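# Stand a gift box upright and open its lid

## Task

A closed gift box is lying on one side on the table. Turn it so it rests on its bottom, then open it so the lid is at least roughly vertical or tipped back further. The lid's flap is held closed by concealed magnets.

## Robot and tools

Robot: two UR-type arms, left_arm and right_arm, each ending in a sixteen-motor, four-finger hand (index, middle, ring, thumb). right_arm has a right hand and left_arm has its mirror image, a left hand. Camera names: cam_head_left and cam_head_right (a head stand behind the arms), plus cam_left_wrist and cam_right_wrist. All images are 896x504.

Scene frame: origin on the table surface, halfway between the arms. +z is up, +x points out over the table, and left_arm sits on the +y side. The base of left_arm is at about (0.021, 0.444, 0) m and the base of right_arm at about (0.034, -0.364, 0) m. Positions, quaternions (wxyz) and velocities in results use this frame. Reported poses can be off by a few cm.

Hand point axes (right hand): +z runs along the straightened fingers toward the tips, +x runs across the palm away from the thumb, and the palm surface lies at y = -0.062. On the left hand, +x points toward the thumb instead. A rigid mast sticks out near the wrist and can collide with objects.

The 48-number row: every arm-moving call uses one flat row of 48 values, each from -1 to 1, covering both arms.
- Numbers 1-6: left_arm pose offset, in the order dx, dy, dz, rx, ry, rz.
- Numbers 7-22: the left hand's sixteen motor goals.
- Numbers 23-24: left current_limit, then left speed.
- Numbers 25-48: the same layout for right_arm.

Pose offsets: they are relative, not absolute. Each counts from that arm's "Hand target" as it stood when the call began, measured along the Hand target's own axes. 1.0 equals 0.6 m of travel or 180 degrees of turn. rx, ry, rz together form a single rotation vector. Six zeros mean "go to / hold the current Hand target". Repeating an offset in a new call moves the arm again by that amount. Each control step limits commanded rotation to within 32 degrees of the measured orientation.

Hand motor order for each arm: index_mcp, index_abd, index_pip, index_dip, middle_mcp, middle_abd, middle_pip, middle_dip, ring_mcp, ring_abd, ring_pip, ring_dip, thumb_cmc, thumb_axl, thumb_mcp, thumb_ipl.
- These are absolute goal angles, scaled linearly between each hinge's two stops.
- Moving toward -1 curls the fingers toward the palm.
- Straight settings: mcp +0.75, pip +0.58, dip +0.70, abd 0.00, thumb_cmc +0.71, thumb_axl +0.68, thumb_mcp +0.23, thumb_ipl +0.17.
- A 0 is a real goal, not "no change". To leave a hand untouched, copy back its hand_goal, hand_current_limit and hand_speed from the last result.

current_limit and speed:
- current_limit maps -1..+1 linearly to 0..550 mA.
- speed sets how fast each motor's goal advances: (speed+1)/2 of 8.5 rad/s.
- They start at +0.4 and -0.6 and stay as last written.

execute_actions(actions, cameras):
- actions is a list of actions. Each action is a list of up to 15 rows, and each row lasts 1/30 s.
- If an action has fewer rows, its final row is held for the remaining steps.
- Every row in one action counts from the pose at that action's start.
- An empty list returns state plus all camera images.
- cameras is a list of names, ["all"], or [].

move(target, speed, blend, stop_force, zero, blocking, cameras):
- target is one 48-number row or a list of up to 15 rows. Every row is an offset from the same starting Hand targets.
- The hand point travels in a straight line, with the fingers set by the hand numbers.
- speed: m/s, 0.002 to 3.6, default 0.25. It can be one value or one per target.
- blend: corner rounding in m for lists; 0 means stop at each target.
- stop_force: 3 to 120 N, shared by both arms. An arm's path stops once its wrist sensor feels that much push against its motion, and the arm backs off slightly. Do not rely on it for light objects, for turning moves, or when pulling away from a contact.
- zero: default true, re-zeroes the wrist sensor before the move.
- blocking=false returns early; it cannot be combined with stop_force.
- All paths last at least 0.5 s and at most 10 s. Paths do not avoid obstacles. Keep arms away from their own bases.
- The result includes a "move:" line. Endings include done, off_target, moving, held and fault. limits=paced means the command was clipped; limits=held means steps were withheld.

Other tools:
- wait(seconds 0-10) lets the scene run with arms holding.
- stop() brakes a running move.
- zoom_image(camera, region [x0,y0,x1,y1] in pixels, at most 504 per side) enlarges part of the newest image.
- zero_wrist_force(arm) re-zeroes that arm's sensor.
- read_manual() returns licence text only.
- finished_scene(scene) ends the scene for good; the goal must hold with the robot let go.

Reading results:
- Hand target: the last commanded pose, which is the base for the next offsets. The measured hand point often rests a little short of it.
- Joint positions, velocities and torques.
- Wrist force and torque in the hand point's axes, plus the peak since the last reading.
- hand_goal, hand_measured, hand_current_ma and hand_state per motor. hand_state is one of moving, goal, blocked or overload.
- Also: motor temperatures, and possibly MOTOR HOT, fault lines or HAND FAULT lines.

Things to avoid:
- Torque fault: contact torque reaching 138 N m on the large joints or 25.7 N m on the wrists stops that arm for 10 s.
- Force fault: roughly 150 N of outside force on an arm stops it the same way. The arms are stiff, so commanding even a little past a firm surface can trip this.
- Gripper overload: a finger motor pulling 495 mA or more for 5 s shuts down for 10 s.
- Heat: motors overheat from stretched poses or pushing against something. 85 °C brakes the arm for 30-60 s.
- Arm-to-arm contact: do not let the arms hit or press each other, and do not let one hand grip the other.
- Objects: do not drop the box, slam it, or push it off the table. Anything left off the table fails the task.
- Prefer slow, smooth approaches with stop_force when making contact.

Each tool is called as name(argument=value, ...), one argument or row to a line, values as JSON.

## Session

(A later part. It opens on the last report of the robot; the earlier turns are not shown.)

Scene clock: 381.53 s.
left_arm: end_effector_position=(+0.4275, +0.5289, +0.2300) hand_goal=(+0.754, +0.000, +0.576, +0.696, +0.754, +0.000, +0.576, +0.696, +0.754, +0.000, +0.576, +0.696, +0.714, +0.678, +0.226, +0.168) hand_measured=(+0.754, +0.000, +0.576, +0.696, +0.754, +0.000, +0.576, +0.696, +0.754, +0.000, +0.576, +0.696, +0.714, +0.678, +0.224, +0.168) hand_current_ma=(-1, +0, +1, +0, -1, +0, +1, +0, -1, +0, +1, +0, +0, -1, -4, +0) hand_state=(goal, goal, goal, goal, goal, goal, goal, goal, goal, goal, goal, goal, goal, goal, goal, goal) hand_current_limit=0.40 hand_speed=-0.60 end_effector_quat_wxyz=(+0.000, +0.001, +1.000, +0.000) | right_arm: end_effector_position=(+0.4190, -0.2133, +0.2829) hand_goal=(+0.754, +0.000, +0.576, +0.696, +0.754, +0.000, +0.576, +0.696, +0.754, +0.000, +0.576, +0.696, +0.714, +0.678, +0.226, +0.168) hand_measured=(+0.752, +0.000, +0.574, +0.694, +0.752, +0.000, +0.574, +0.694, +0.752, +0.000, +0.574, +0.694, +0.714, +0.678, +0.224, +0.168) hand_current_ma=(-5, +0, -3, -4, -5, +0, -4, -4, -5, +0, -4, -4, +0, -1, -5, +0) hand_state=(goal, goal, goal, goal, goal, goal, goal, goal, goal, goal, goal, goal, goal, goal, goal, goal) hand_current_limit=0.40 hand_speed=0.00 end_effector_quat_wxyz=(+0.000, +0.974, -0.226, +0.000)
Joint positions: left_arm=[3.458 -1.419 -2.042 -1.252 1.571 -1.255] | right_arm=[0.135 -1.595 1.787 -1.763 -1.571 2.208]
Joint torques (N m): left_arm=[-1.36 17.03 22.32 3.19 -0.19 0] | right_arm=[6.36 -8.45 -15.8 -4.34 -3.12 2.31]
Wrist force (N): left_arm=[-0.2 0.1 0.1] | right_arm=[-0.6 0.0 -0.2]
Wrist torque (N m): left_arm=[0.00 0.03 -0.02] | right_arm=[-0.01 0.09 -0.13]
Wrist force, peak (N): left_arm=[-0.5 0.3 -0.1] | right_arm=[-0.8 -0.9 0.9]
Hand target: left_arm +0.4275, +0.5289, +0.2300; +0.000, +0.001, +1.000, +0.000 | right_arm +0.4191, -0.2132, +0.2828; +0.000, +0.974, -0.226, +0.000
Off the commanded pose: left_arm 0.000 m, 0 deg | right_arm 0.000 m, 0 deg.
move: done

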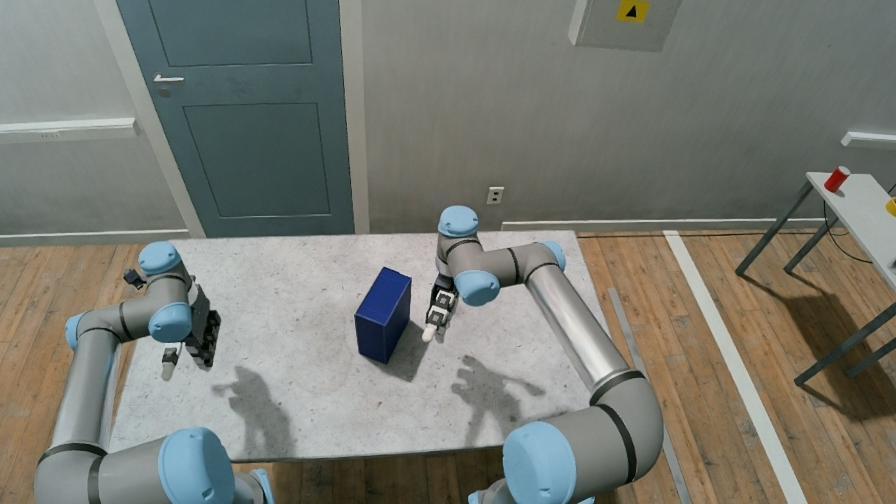

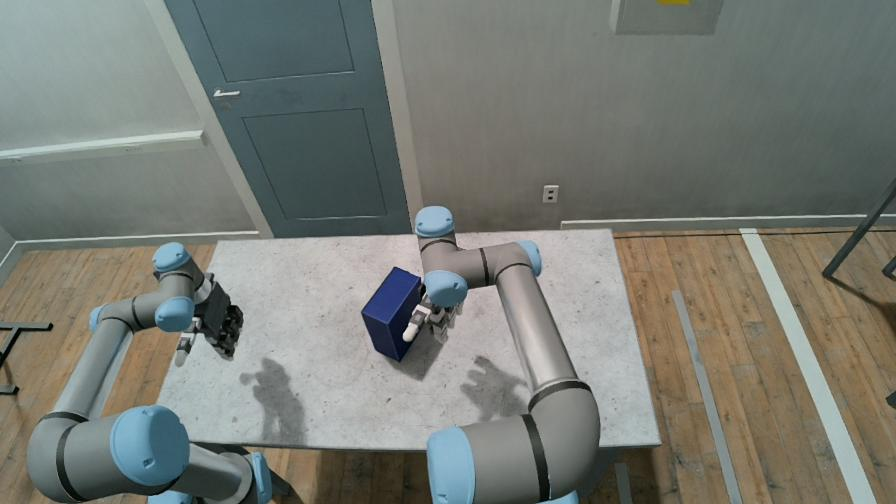

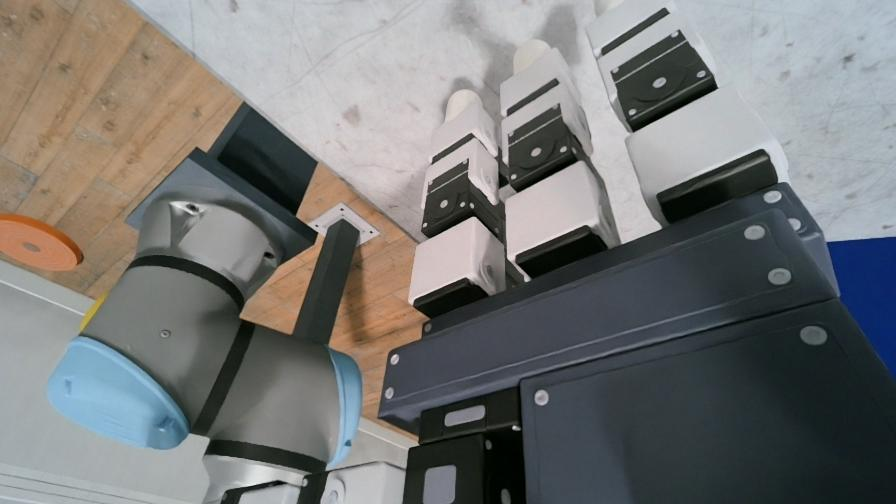

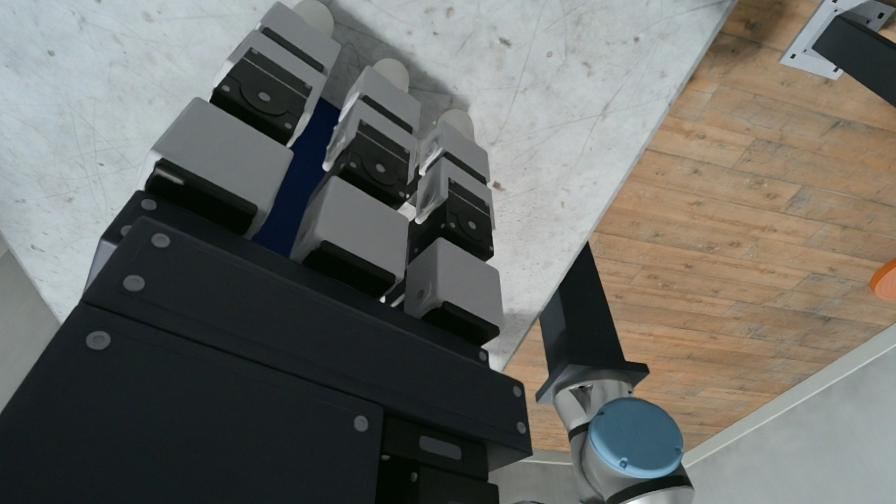

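move(
  target=[-0.334,-0.528,0.0325,0.2454,0.0572,0.1379,0.754,0,0.576,0.696,0.754,0,0.576,0.696,0.754,0,0.576,0.696,0.714,0.678,0.226,0.168,0.4,-0.6,0,-0.083,0,0,0,0,0.754,0,0.576,0.696,0.754,0,0.576,0.696,0.754,0,0.576,0.696,0.714,0.678,0.226,0.168,0.8,-0.6],
  cameras=["all"],
)

zoom_image(
  camera="cam_head_left",
  region=[300, 180, 500, 400],
)

Scene clock: 395.93 s.
left_arm: end_effector_position=(+0.6275, +0.2120, +0.2105) hand_goal=(+0.754, +0.000, +0.576, +0.696, +0.754, +0.000, +0.576, +0.696, +0.754, +0.000, +0.576, +0.696, +0.714, +0.678, +0.226, +0.168) hand_measured=(+0.748, +0.000, +0.576, +0.696, +0.748, +0.000, +0.576, +0.696, +0.748, +0.000, +0.576, +0.696, +0.710, +0.678, +0.224, +0.168) hand_current_ma=(-9, +0, +1, +0, -9, +0, +1, +0, -11, +0, +1, +0, -7, -1, -4, +0) hand_state=(goal, goal, goal, goal, goal, goal, goal, goal, goal, goal, goal, goal, goal, goal, goal, goal) hand_current_limit=0.40 hand_speed=-0.60 end_effector_quat_wxyz=(-0.087, +0.210, +0.900, -0.372) | right_arm: end_effector_position=(+0.4410, -0.1685, +0.2828) hand_goal=(+0.754, +0.000, +0.576, +0.696, +0.754, +0.000, +0.576, +0.696, +0.754, +0.000, +0.576, +0.696, +0.714, +0.678, +0.226, +0.168) hand_measured=(+0.752, +0.000, +0.574, +0.694, +0.752, +0.000, +0.574, +0.694, +0.752, +0.000, +0.574, +0.694, +0.714, +0.678, +0.224, +0.168) hand_current_ma=(-5, +0, -3, -4, -5, +0, -4, -4, -5, +0, -4, -4, +0, -1, -5, +0) hand_state=(goal, goal, goal, goal, goal, goal, goal, goal, goal, goal, goal, goal, goal, goal, goal, goal) hand_current_limit=0.80 hand_speed=-0.60 end_effector_quat_wxyz=(+0.000, +0.974, -0.226, +0.000)
Joint positions: left_arm=[3.117 -2.054 -1.261 -1.794 0.874 -0.993] | right_arm=[0.213 -1.497 1.687 -1.761 -1.571 2.287]
Joint torques (N m): left_arm=[-6.09 34.79 31.81 -0.32 -2.52 1.78] | right_arm=[7.08 -12.11 -35.15 -0.34 -0.72 2.2]
Wrist force (N): left_arm=[-0.2 -0.2 -0.3] | right_arm=[-0.7 -0.1 -0.5]
Wrist torque (N m): left_arm=[-0.03 0.02 0.02] | right_arm=[0.02 0.12 -0.12]
Wrist force, peak (N): left_arm=[-1.1 -0.3 -0.2] | right_arm=[-0.7 -0.3 -0.9]
Hand target: left_arm +0.6276, +0.2119, +0.2105; -0.087, +0.210, +0.900, -0.372 | right_arm +0.4410, -0.1685, +0.2828; +0.000, +0.974, -0.226, +0.000
Off the commanded pose: left_arm 0.000 m, 0 deg | right_arm 0.000 m, 0 deg.
move: done

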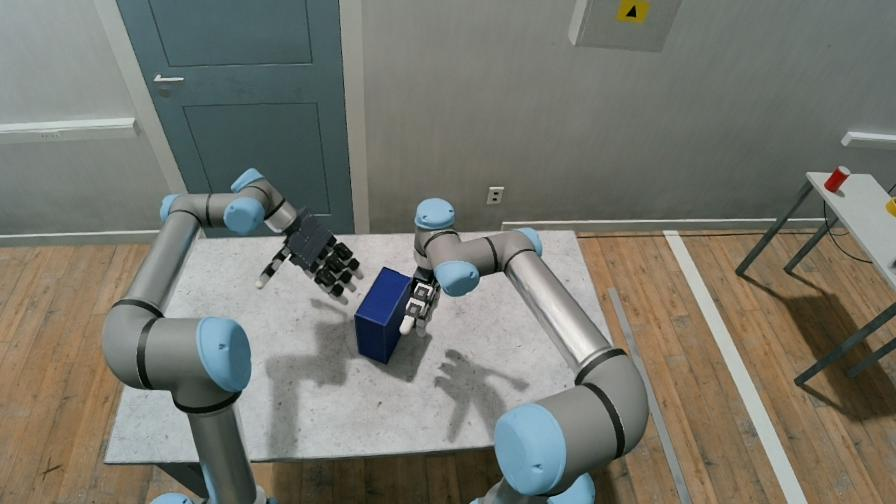

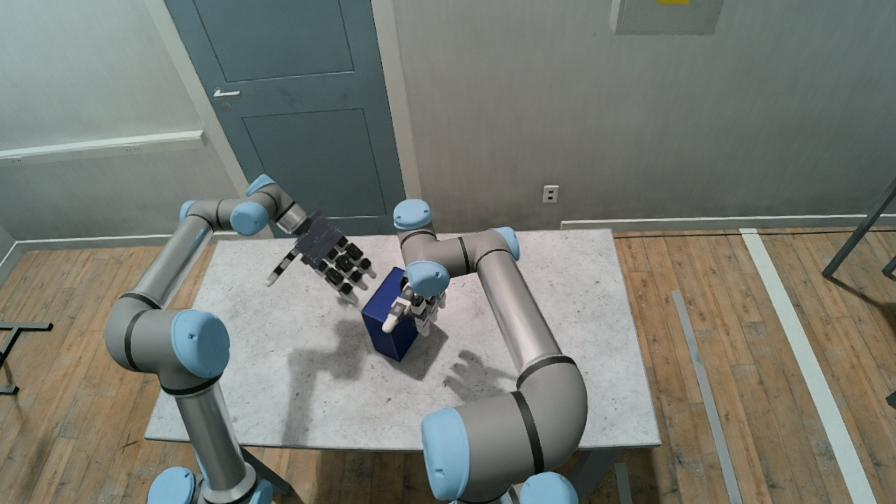

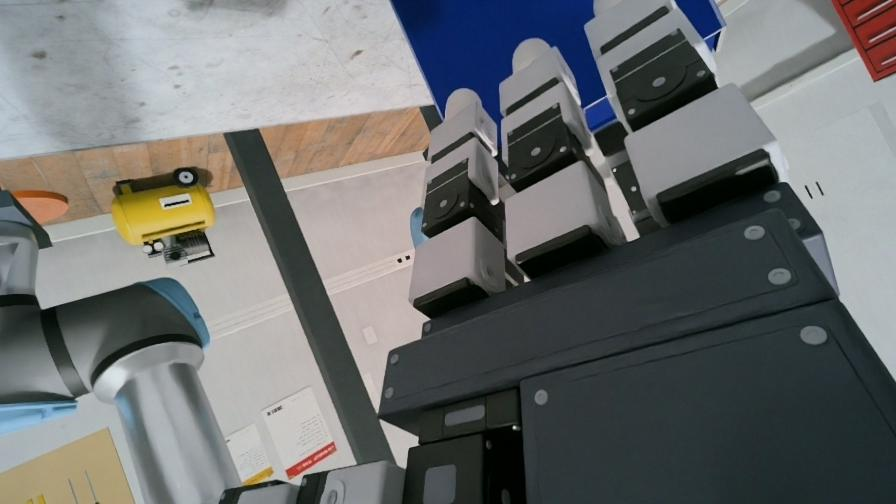

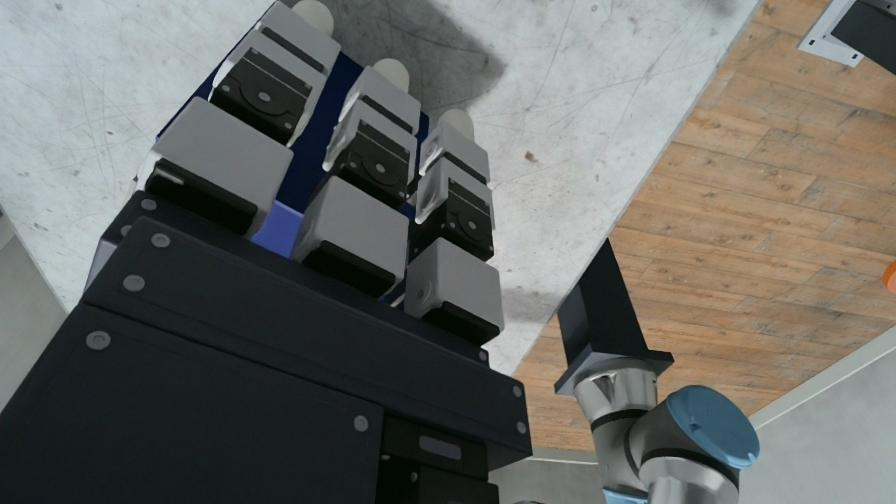

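Scaled by 2.291 from the camera's 896x504 image, which has a finer 1280x720 frame.

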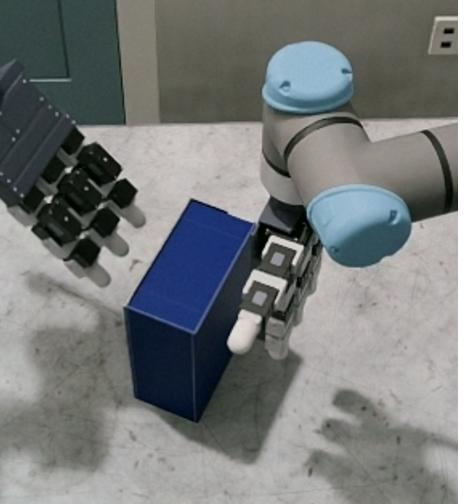

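move(
  target=[0,-0.0589,0.0589,0,0,0,0.754,0,0.576,0.696,0.754,0,0.576,0.696,0.754,0,0.576,0.696,0.714,0.678,0.226,0.168,0.8,-0.6,0,0,0,0,0,0,0.754,0,0.576,0.696,0.754,0,0.576,0.696,0.754,0,0.576,0.696,0.714,0.678,0.226,0.168,0.8,-0.6],
  speed=0.05,
  cameras=["cam_head_left","cam_left_wrist","cam_head_right"],
)

zoom_image(
  camera="cam_head_left",
  region=[300, 180, 500, 400],
)

Scene clock: 410.17 s.
left_arm: end_effector_position=(+0.6055, +0.1672, +0.2105) hand_goal=(+0.754, +0.000, +0.576, +0.696, +0.754, +0.000, +0.576, +0.696, +0.754, +0.000, +0.576, +0.696, +0.714, +0.678, +0.226, +0.168) hand_measured=(+0.746, +0.000, +0.576, +0.696, +0.748, +0.000, +0.576, +0.696, +0.748, +0.000, +0.576, +0.696, +0.710, +0.678, +0.224, +0.168) hand_current_ma=(-16, +0, +0, +0, -10, +0, +1, +0, -12, +0, +1, +0, -8, -1, -4, +0) hand_state=(goal, goal, goal, goal, goal, goal, goal, goal, goal, goal, goal, goal, goal, goal, goal, goal) hand_current_limit=0.80 hand_speed=-0.60 end_effector_quat_wxyz=(-0.087, +0.210, +0.900, -0.372) | right_arm: end_effector_position=(+0.4410, -0.1685, +0.2828) hand_goal=(+0.754, +0.000, +0.576, +0.696, +0.754, +0.000, +0.576, +0.696, +0.754, +0.000, +0.576, +0.696, +0.714, +0.678, +0.226, +0.168) hand_measured=(+0.752, +0.000, +0.574, +0.694, +0.752, +0.000, +0.574, +0.694, +0.752, +0.000, +0.574, +0.694, +0.714, +0.678, +0.224, +0.168) hand_current_ma=(-5, +0, -3, -4, -5, +0, -4, -4, -5, +0, -4, -4, +0, -1, -5, +0) hand_state=(goal, goal, goal, goal, goal, goal, goal, goal, goal, goal, goal, goal, goal, goal, goal, goal) hand_current_limit=0.80 hand_speed=-0.60 end_effector_quat_wxyz=(+0.000, +0.974, -0.226, +0.000)
Joint positions: left_arm=[3.048 -2.027 -1.314 -1.713 0.849 -1.077] | right_arm=[0.213 -1.497 1.687 -1.76 -1.571 2.287]
Joint torques (N m): left_arm=[-6.6 58.64 7.65 3.86 -2.86 -0.93] | right_arm=[6.7 -11.82 -35.41 -0.41 -2.95 2.21]
Wrist force (N): left_arm=[-0.2 -0.2 -1.1] | right_arm=[-0.6 -0.2 -0.7]
Wrist torque (N m): left_arm=[0.02 0.08 0.17] | right_arm=[0.02 0.10 -0.11]
Wrist force, peak (N): left_arm=[-0.7 -0.4 -1.5] | right_arm=[-0.9 -0.1 -0.9]
Hand target: left_arm +0.6054, +0.1671, +0.2105; -0.087, +0.210, +0.900, -0.372 | right_arm +0.4410, -0.1685, +0.2828; +0.000, +0.974, -0.226, +0.000
Off the commanded pose: left_arm 0.000 m, 0 deg | right_arm 0.000 m, 0 deg.
move: done
Images, in order (width x height): cam_head_left 896x504, cam_head_right 896x504, cam_left_wrist 896x504.

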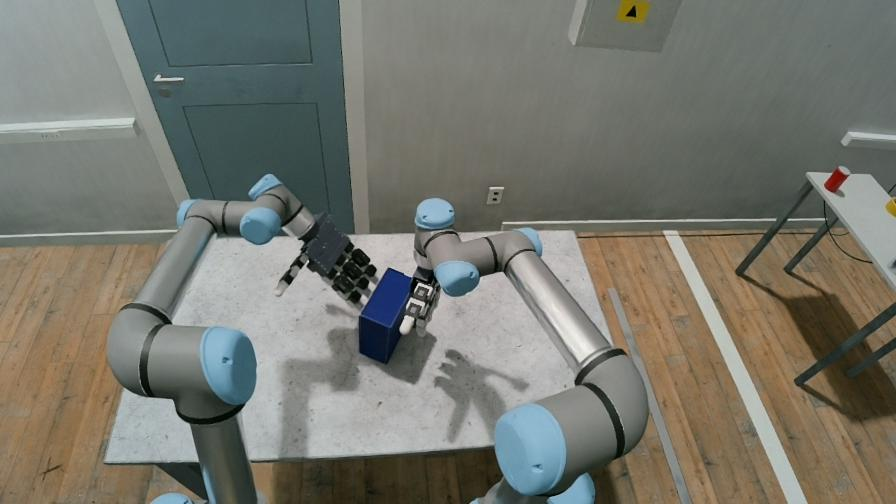

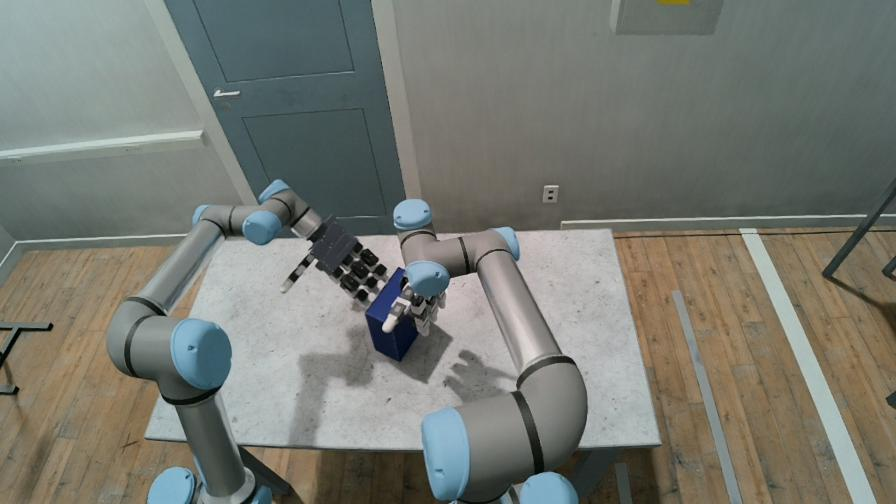

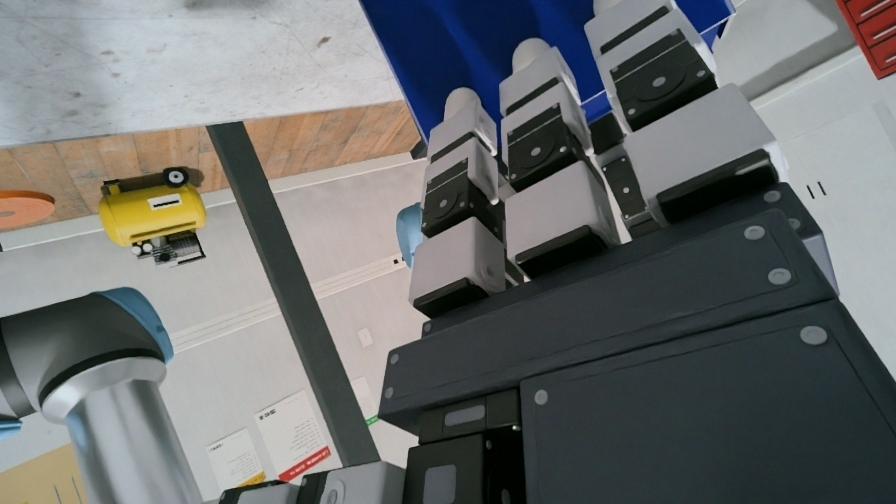

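Scaled by 2.291 from the camera's 896x504 image, which has a finer 1280x720 frame.

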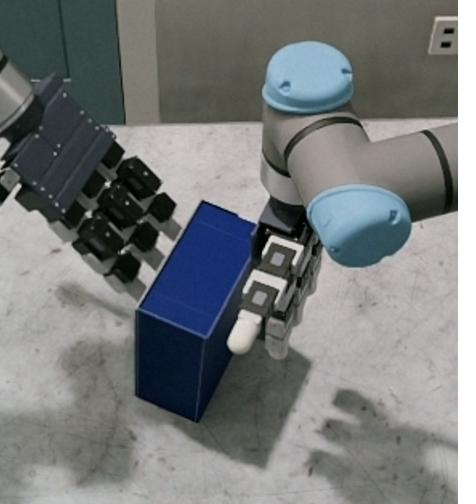

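move(
  target=[0,-0.0825,0.0825,0,0,0,0.754,0,0.576,0.696,0.754,0,0.576,0.696,0.754,0,0.576,0.696,0.714,0.678,0.226,0.168,0.8,-0.6,0,0,0,0,0,0,0.754,0,0.576,0.696,0.754,0,0.576,0.696,0.754,0,0.576,0.696,0.714,0.678,0.226,0.168,0.8,-0.6],
  speed=0.04,
  cameras=["cam_head_left","cam_left_wrist","cam_right_wrist"],
)

zoom_image(
  camera="cam_head_left",
  region=[300, 180, 500, 400],
)

Scene clock: 420.40 s.
left_arm: end_effector_position=(+0.5745, +0.1045, +0.2105) hand_goal=(+0.754, +0.000, +0.576, +0.696, +0.754, +0.000, +0.576, +0.696, +0.754, +0.000, +0.576, +0.696, +0.714, +0.678, +0.226, +0.168) hand_measured=(+0.750, +0.006, +0.580, +0.700, +0.748, +0.006, +0.580, +0.700, +0.748, +0.004, +0.578, +0.698, +0.710, +0.678, +0.224, +0.168) hand_current_ma=(-8, +9, +5, +7, -10, +7, +4, +6, -11, +5, +3, +4, -8, -1, -4, +0) hand_state=(goal, goal, goal, goal, goal, goal, goal, goal, goal, goal, goal, goal, goal, goal, goal, goal) hand_current_limit=0.80 hand_speed=-0.60 end_effector_quat_wxyz=(-0.087, +0.210, +0.900, -0.372) | right_arm: end_effector_position=(+0.4410, -0.1685, +0.2828) hand_goal=(+0.754, +0.000, +0.576, +0.696, +0.754, +0.000, +0.576, +0.696, +0.754, +0.000, +0.576, +0.696, +0.714, +0.678, +0.226, +0.168) hand_measured=(+0.644, +0.000, +0.524, +0.670, +0.648, +0.000, +0.516, +0.668, +0.648, -0.002, +0.518, +0.666, +0.714, +0.678, +0.224, +0.168) hand_current_ma=(-458, -1, -168, -73, -433, -1, -199, -79, -438, -1, -188, -85, +0, -1, -5, +0) hand_state=(blocked, goal, blocked, blocked, blocked, goal, blocked, blocked, blocked, goal, blocked, blocked, goal, goal, goal, goal) hand_current_limit=0.80 hand_speed=-0.60 end_effector_quat_wxyz=(+0.000, +0.974, -0.226, +0.000)
Joint positions: left_arm=[2.947 -2.006 -1.367 -1.594 0.82 -1.207] | right_arm=[0.213 -1.497 1.687 -1.76 -1.571 2.287]
Joint torques (N m): left_arm=[-22.94 40.22 -3.73 2.09 -3.45 -1.26] | right_arm=[6.52 -21.69 -29.24 -8.12 4.71 1.74]
Wrist force (N): left_arm=[0.2 0.8 -35.7] | right_arm=[0.0 20.0 9.5]
Wrist torque (N m): left_arm=[2.81 -0.40 0.17] | right_arm=[-2.16 -0.03 0.40]
Wrist force, peak (N): left_arm=[0.4 -0.1 -36.3] | right_arm=[0.0 20.0 9.7]
Hand target: left_arm +0.5745, +0.1043, +0.2105; -0.087, +0.210, +0.900, -0.372 | right_arm +0.4410, -0.1685, +0.2828; +0.000, +0.974, -0.226, +0.000
Off the commanded pose: left_arm 0.000 m, 0 deg | right_arm 0.000 m, 0 deg.
move: done
Images, in order (width x height): cam_head_left 896x504, cam_left_wrist 896x504, cam_right_wrist 896x504.

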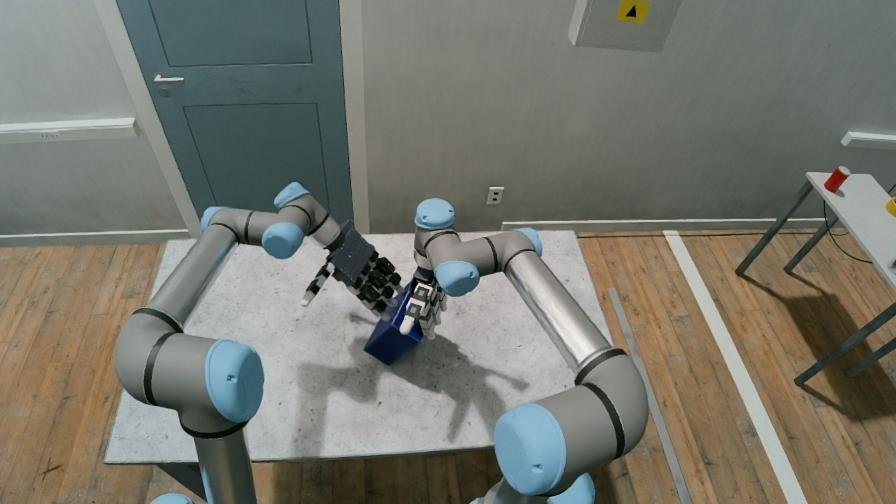

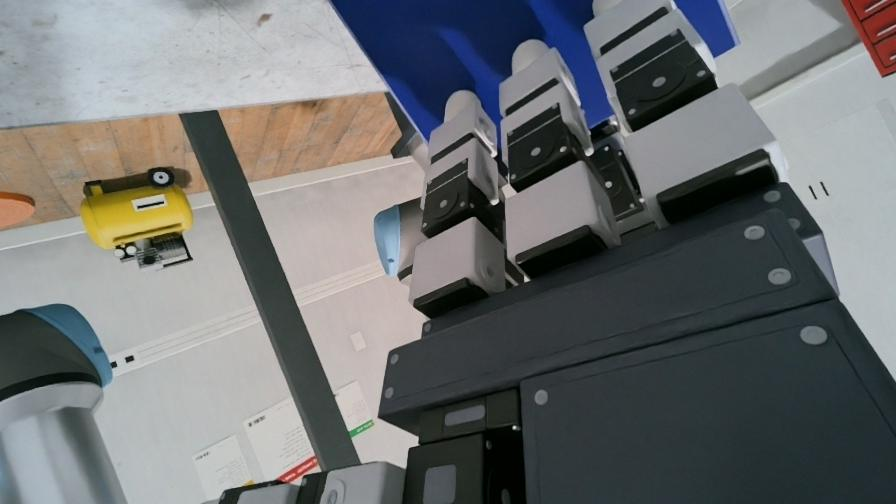

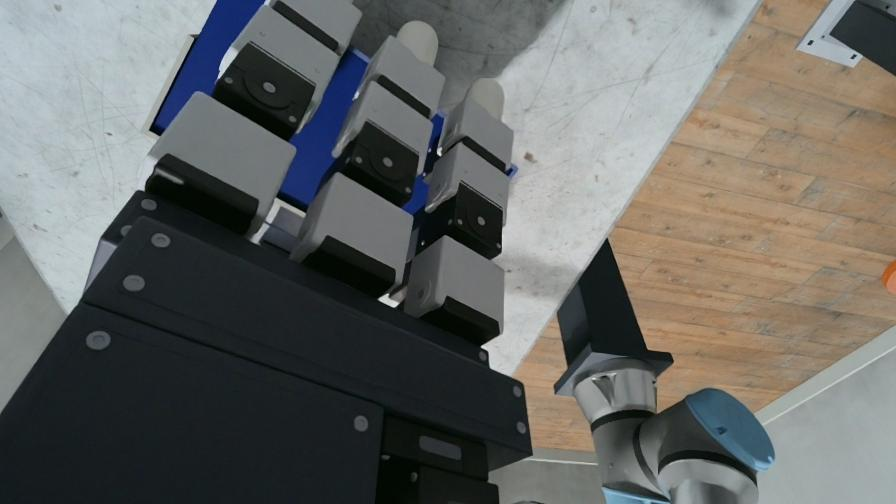

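Scaled by 2.291 from the camera's 896x504 image, which has a finer 1280x720 frame.

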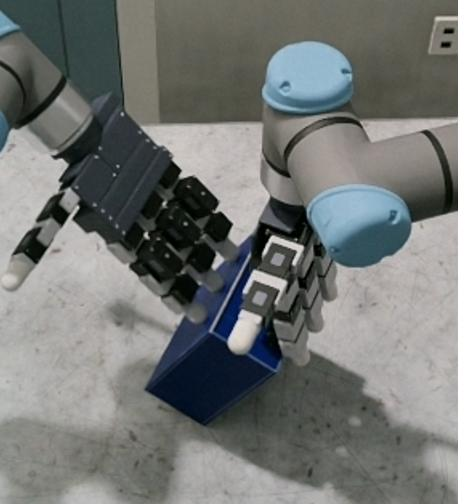

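move(
  target=[0,0.0,0.0,0,0,0,0.754,0,0.576,0.696,0.754,0,0.576,0.696,0.754,0,0.576,0.696,0.714,0.678,0.226,0.168,0.8,-0.6,0,0.03,0,0,0,0,0.754,0,0.576,0.696,0.754,0,0.576,0.696,0.754,0,0.576,0.696,0.714,0.678,0.226,0.168,0.8,-0.6],
  speed=0.03,
  cameras=["cam_head_left"],
)

zoom_image(
  camera="cam_head_left",
  region=[330, 230, 470, 380],
)

Scene clock: 434.93 s.
left_arm: end_effector_position=(+0.5744, +0.1043, +0.2104) hand_goal=(+0.754, +0.000, +0.576, +0.696, +0.754, +0.000, +0.576, +0.696, +0.754, +0.000, +0.576, +0.696, +0.714, +0.678, +0.226, +0.168) hand_measured=(+0.756, +0.004, +0.580, +0.700, +0.756, +0.004, +0.580, +0.700, +0.754, +0.002, +0.578, +0.700, +0.710, +0.678, +0.224, +0.168) hand_current_ma=(+3, +6, +6, +7, +1, +4, +6, +6, +0, +2, +4, +5, -8, -1, -4, +0) hand_state=(goal, goal, goal, goal, goal, goal, goal, goal, goal, goal, goal, goal, goal, goal, goal, goal) hand_current_limit=0.80 hand_speed=-0.60 end_effector_quat_wxyz=(-0.087, +0.210, +0.900, -0.372) | right_arm: end_effector_position=(+0.4331, -0.1845, +0.2828) hand_goal=(+0.754, +0.000, +0.576, +0.696, +0.754, +0.000, +0.576, +0.696, +0.754, +0.000, +0.576, +0.696, +0.714, +0.678, +0.226, +0.168) hand_measured=(+0.716, -0.002, +0.556, +0.684, +0.716, -0.002, +0.554, +0.684, +0.716, -0.002, +0.554, +0.682, +0.714, +0.678, +0.224, +0.168) hand_current_ma=(-124, -1, -49, -28, -117, -1, -58, -29, -118, -2, -55, -31, +0, -1, -5, +0) hand_state=(blocked, goal, goal, goal, blocked, goal, blocked, goal, blocked, goal, blocked, goal, goal, goal, goal, goal) hand_current_limit=0.80 hand_speed=-0.60 end_effector_quat_wxyz=(+0.000, +0.974, -0.226, +0.000)
Joint positions: left_arm=[2.947 -2.006 -1.367 -1.594 0.82 -1.207] | right_arm=[0.187 -1.533 1.724 -1.763 -1.571 2.26]
Joint torques (N m): left_arm=[4.46 39.98 24.6 2.44 -0.06 -1.06] | right_arm=[-5.57 -35.77 -16.84 -4.85 -1.5 -1.68]
Wrist force (N): left_arm=[-0.7 -1.5 -6.9] | right_arm=[-0.4 2.5 1.1]
Wrist torque (N m): left_arm=[0.70 -0.14 0.14] | right_arm=[-0.34 0.02 0.16]
Wrist force, peak (N): left_arm=[0.3 -0.2 -36.3] | right_arm=[0.1 20.4 9.7]
Hand target: left_arm +0.5745, +0.1043, +0.2105; -0.087, +0.210, +0.900, -0.372 | right_arm +0.4331, -0.1847, +0.2828; +0.000, +0.974, -0.226, +0.000
Off the commanded pose: left_arm 0.000 m, 0 deg | right_arm 0.000 m, 0 deg.
move: done
Images, in order (width x height): cam_head_left 896x504.

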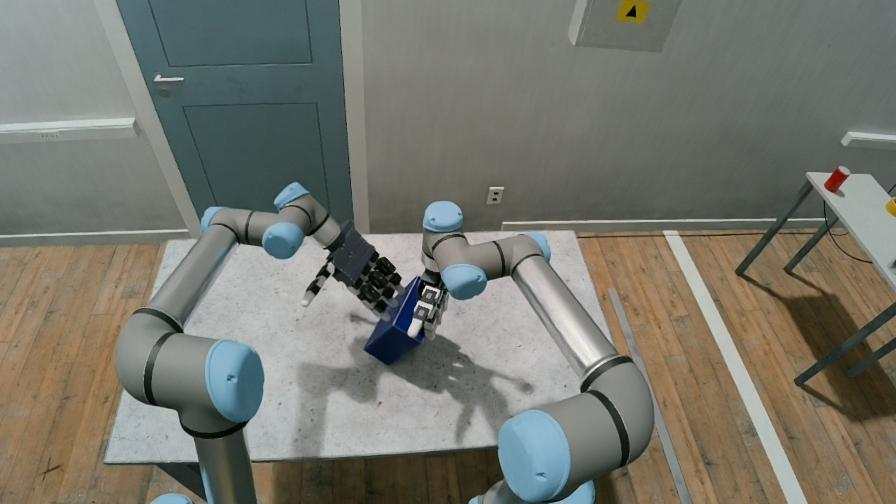

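Scaled by 3.360 from the camera's 896x504 image, which has a finer 1280x720 frame.

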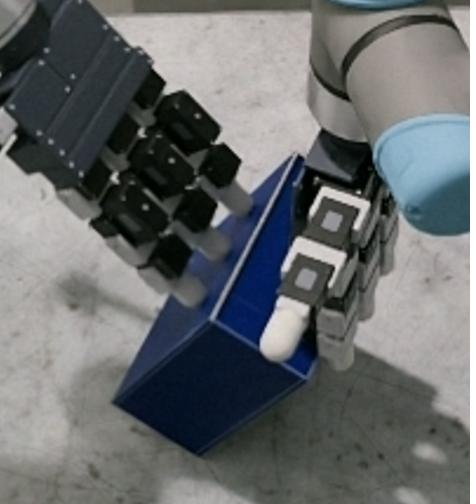

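move(
  target=[
    [0,0.0,0.0,0,0,0,0.754,0,0.576,0.696,0.754,0,0.576,0.696,0.754,0,0.576,0.696,0.714,0.678,0.226,0.168,0.8,-0.6,0,0.01,0,0,0,0,0.754,0,0.576,0.696,0.754,0,0.576,0.696,0.754,0,0.576,0.696,0.714,0.678,0.226,0.168,0.8,-0.6],
    [0,0.059,-0.059,0,0,0,0.754,0,0.576,0.696,0.754,0,0.576,0.696,0.754,0,0.576,0.696,0.714,0.678,0.226,0.168,0.8,-0.6,0,0.01,0,0,0,0,0.754,0,0.576,0.696,0.754,0,0.576,0.696,0.754,0,0.576,0.696,0.714,0.678,0.226,0.168,0.8,-0.6],
  ],
  speed=0.03,
  cameras=["cam_head_left","cam_head_right","cam_left_wrist","cam_right_wrist"],
)

zoom_image(
  camera="cam_head_left",
  region=[330, 230, 470, 380],
)

Scene clock: 450.20 s.
left_arm: end_effector_position=(+0.5965, +0.1491, +0.2105) hand_goal=(+0.754, +0.000, +0.576, +0.696, +0.754, +0.000, +0.576, +0.696, +0.754, +0.000, +0.576, +0.696, +0.714, +0.678, +0.226, +0.168) hand_measured=(+0.748, +0.004, +0.576, +0.698, +0.748, +0.004, +0.576, +0.698, +0.748, +0.002, +0.576, +0.698, +0.710, +0.678, +0.224, +0.168) hand_current_ma=(-9, +5, +1, +3, -9, +4, +1, +4, -12, +2, +1, +4, -8, -1, -4, +0) hand_state=(goal, goal, goal, goal, goal, goal, goal, goal, goal, goal, goal, goal, goal, goal, goal, goal) hand_current_limit=0.80 hand_speed=-0.60 end_effector_quat_wxyz=(-0.087, +0.210, +0.900, -0.372) | right_arm: end_effector_position=(+0.4304, -0.1901, +0.2828) hand_goal=(+0.754, +0.000, +0.576, +0.696, +0.754, +0.000, +0.576, +0.696, +0.754, +0.000, +0.576, +0.696, +0.714, +0.678, +0.226, +0.168) hand_measured=(+0.746, -0.002, +0.572, +0.692, +0.746, -0.002, +0.572, +0.692, +0.746, -0.002, +0.572, +0.692, +0.714, +0.678, +0.224, +0.168) hand_current_ma=(-18, -1, -8, -6, -17, -1, -9, -6, -17, -2, -8, -6, +0, -1, -5, +0) hand_state=(goal, goal, goal, goal, goal, goal, goal, goal, goal, goal, goal, goal, goal, goal, goal, goal) hand_current_limit=0.80 hand_speed=-0.60 end_effector_quat_wxyz=(+0.000, +0.974, -0.226, +0.000)
Joint positions: left_arm=[3.019 -2.019 -1.332 -1.679 0.84 -1.113] | right_arm=[0.177 -1.545 1.737 -1.763 -1.571 2.25]
Joint torques (N m): left_arm=[7.6 33.13 31.77 -0.34 0.54 1.92] | right_arm=[-5.89 -35 -16.25 -4.17 0.37 -1.8]
Wrist force (N): left_arm=[-0.5 -0.3 -0.5] | right_arm=[-0.3 -0.2 -0.4]
Wrist torque (N m): left_arm=[-0.03 0.05 -0.02] | right_arm=[-0.05 0.04 0.09]
Wrist force, peak (N): left_arm=[-0.5 -2.0 -7.1] | right_arm=[-0.6 2.3 2.1]
Hand target: left_arm +0.5966, +0.1492, +0.2105; -0.087, +0.210, +0.900, -0.372 | right_arm +0.4304, -0.1900, +0.2828; +0.000, +0.974, -0.226, +0.000
Off the commanded pose: left_arm 0.000 m, 0 deg | right_arm 0.000 m, 0 deg.
move: done

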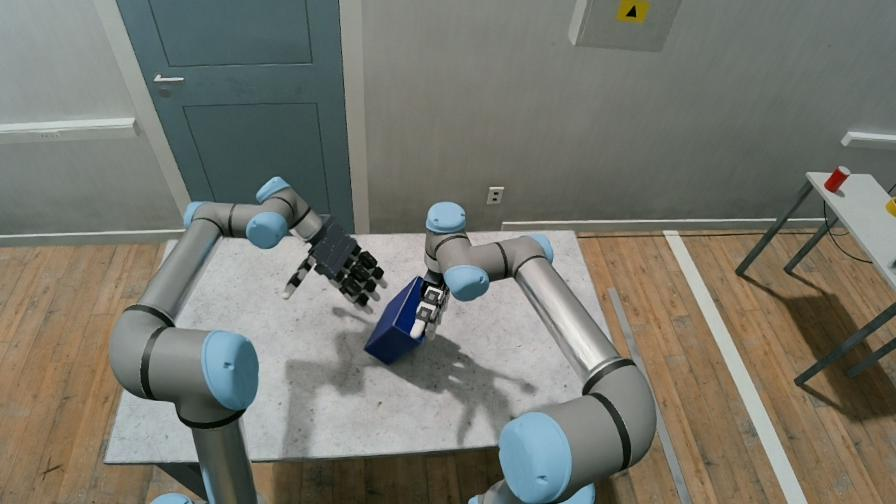

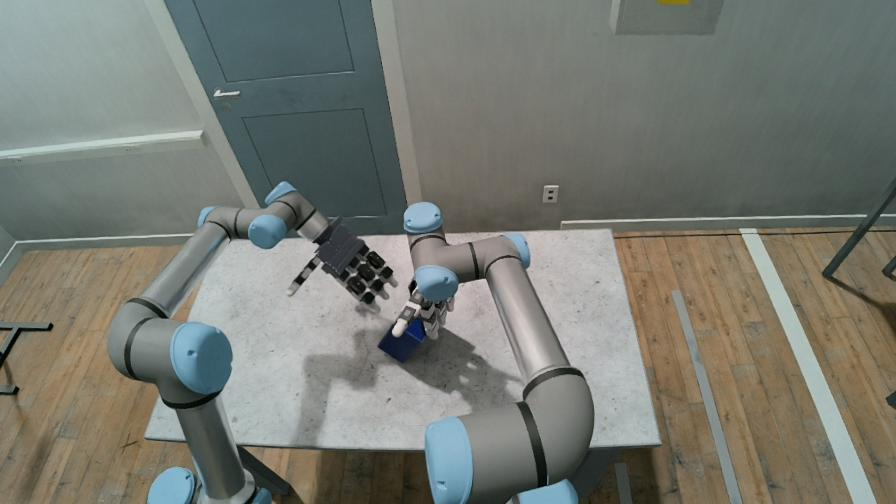

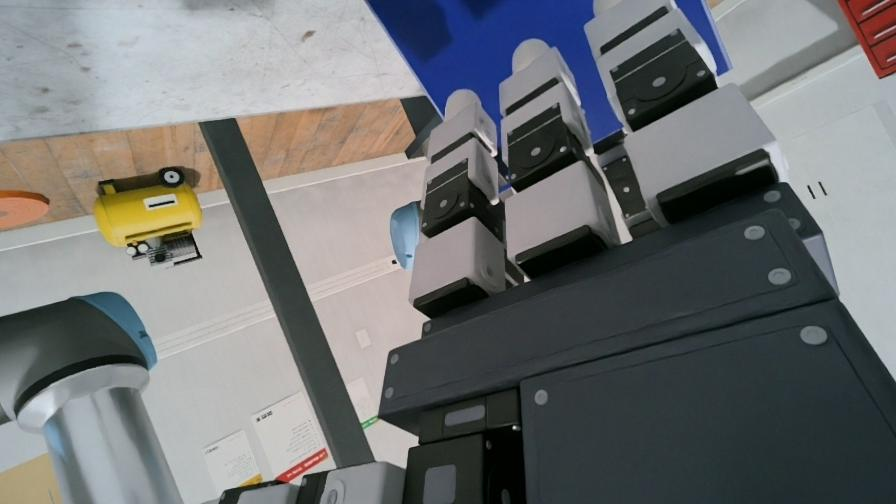

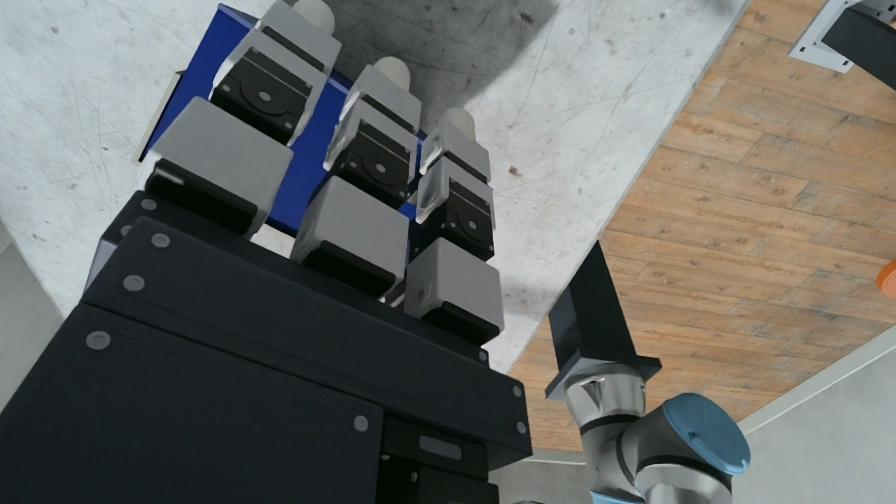

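Scaled by 3.360 from the camera's 896x504 image, which has a finer 1280x720 frame.

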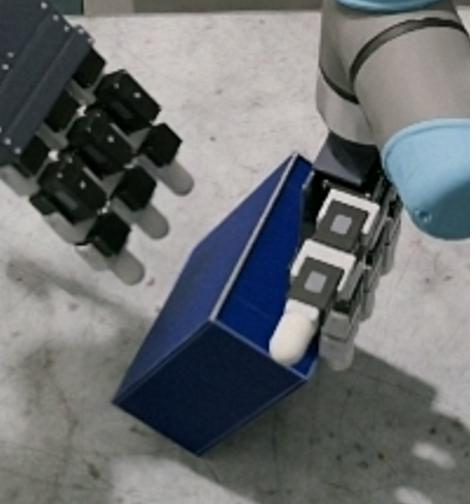

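move(
  target=[
    [0,0.0,0.0,0,0,0,0.754,0,0.576,0.696,0.754,0,0.576,0.696,0.754,0,0.576,0.696,0.714,0.678,0.226,0.168,0.8,-0.6,0,0.044,0.039,0.0833,0,0,0.754,0,0.576,0.696,0.754,0,0.576,0.696,0.754,0,0.576,0.696,0.714,0.678,0.226,0.168,0.8,-0.6],
    [0,0.0,0.0,0,0,0,0.754,0,0.576,0.696,0.754,0,0.576,0.696,0.754,0,0.576,0.696,0.714,0.678,0.226,0.168,0.8,-0.6,0,0.0763,0.0883,0.1667,0,0,0.754,0,0.576,0.696,0.754,0,0.576,0.696,0.754,0,0.576,0.696,0.714,0.678,0.226,0.168,0.8,-0.6],
    [0,0.0,0.0,0,0,0,0.754,0,0.576,0.696,0.754,0,0.576,0.696,0.754,0,0.576,0.696,0.714,0.678,0.226,0.168,0.8,-0.6,0,0.095,0.1442,0.25,0,0,0.754,0,0.576,0.696,0.754,0,0.576,0.696,0.754,0,0.576,0.696,0.714,0.678,0.226,0.168,0.8,-0.6],
  ],
  speed=0.06,
  blend=[0.005,0.005,0],
  cameras=["cam_head_left","cam_head_right","cam_right_wrist"],
)

zoom_image(
  camera="cam_head_left",
  region=[330, 230, 470, 380],
)

Scene clock: 517.23 s.
left_arm: end_effector_position=(+0.5966, +0.1492, +0.2105) hand_goal=(+0.754, +0.000, +0.576, +0.696, +0.754, +0.000, +0.576, +0.696, +0.754, +0.000, +0.576, +0.696, +0.714, +0.678, +0.226, +0.168) hand_measured=(+0.748, +0.004, +0.576, +0.698, +0.748, +0.004, +0.576, +0.698, +0.748, +0.002, +0.576, +0.698, +0.710, +0.678, +0.224, +0.168) hand_current_ma=(-9, +5, +1, +3, -9, +4, +1, +4, -12, +2, +1, +4, -8, -1, -4, +0) hand_state=(goal, goal, goal, goal, goal, goal, goal, goal, goal, goal, goal, goal, goal, goal, goal, goal) hand_current_limit=0.80 hand_speed=-0.60 end_effector_quat_wxyz=(-0.087, +0.210, +0.900, -0.372) | right_arm: end_effector_position=(+0.4053, -0.2412, +0.1963) hand_goal=(+0.754, +0.000, +0.576, +0.696, +0.754, +0.000, +0.576, +0.696, +0.754, +0.000, +0.576, +0.696, +0.714, +0.678, +0.226, +0.168) hand_measured=(+0.746, -0.002, +0.572, +0.692, +0.746, -0.002, +0.572, +0.692, +0.746, -0.002, +0.572, +0.692, +0.710, +0.678, +0.224, +0.168) hand_current_ma=(-18, -1, -7, -6, -17, -1, -8, -6, -18, -2, -8, -6, -8, -1, -5, +0) hand_state=(goal, goal, goal, goal, goal, goal, goal, goal, goal, goal, goal, goal, goal, goal, goal, goal) hand_current_limit=0.80 hand_speed=-0.60 end_effector_quat_wxyz=(-0.373, +0.900, -0.209, +0.087)
Joint positions: left_arm=[3.02 -2.019 -1.332 -1.68 0.84 -1.113] | right_arm=[-0.381 -1.901 2.315 -2.105 -0.793 1.742]
Joint torques (N m): left_arm=[7.13 31.84 31.78 0.04 0.25 1.72] | right_arm=[-5.55 -18.85 -14.38 -0.47 4.61 -1.84]
Wrist force (N): left_arm=[-0.3 0.0 -0.5] | right_arm=[0.5 1.0 -0.8]
Wrist torque (N m): left_arm=[0.01 0.02 -0.01] | right_arm=[0.01 -0.03 0.28]
Wrist force, peak (N): left_arm=[-0.7 -0.2 -0.8] | right_arm=[0.7 1.1 -1.2]
Hand target: left_arm +0.5966, +0.1492, +0.2105; -0.087, +0.210, +0.900, -0.372 | right_arm +0.4053, -0.2412, +0.1963; -0.373, +0.900, -0.209, +0.087
Off the commanded pose: left_arm 0.000 m, 0 deg | right_arm 0.000 m, 0 deg.
move: done
Images, in order (width x height): cam_head_left 896x504, cam_head_right 896x504, cam_right_wrist 896x504.

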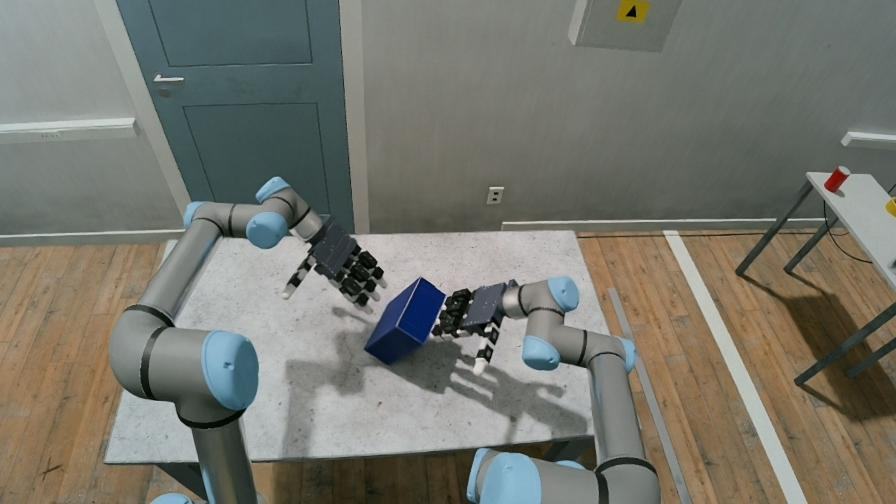

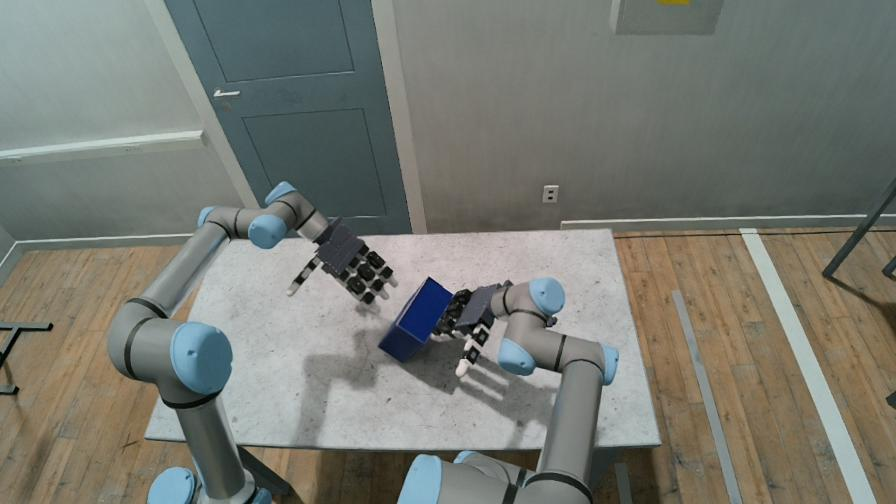

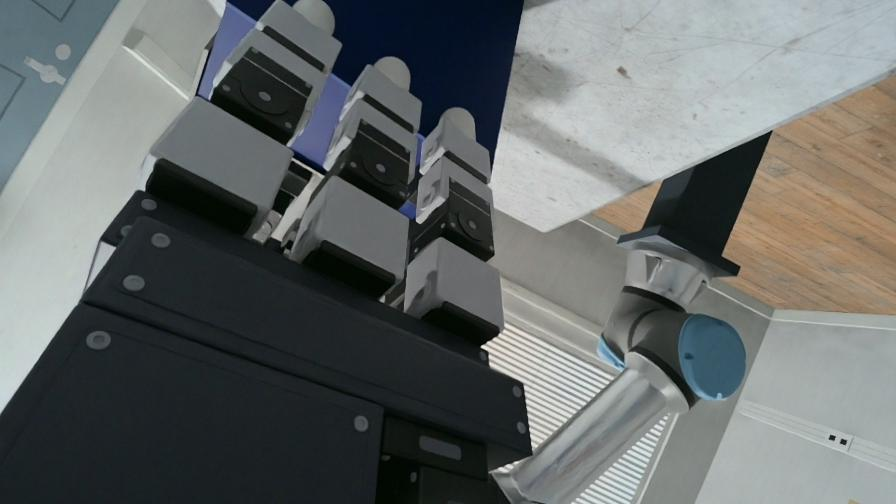

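Scaled by 3.360 from the camera's 896x504 image, which has a finer 1280x720 frame.

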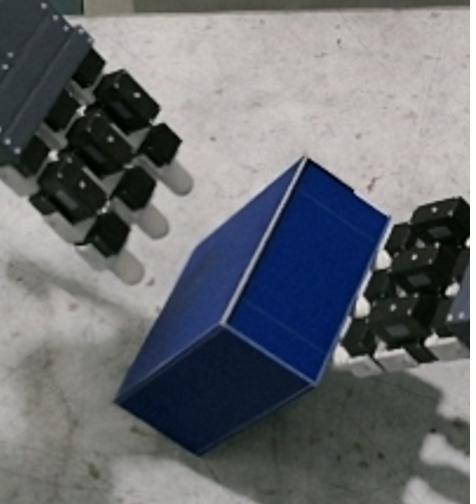

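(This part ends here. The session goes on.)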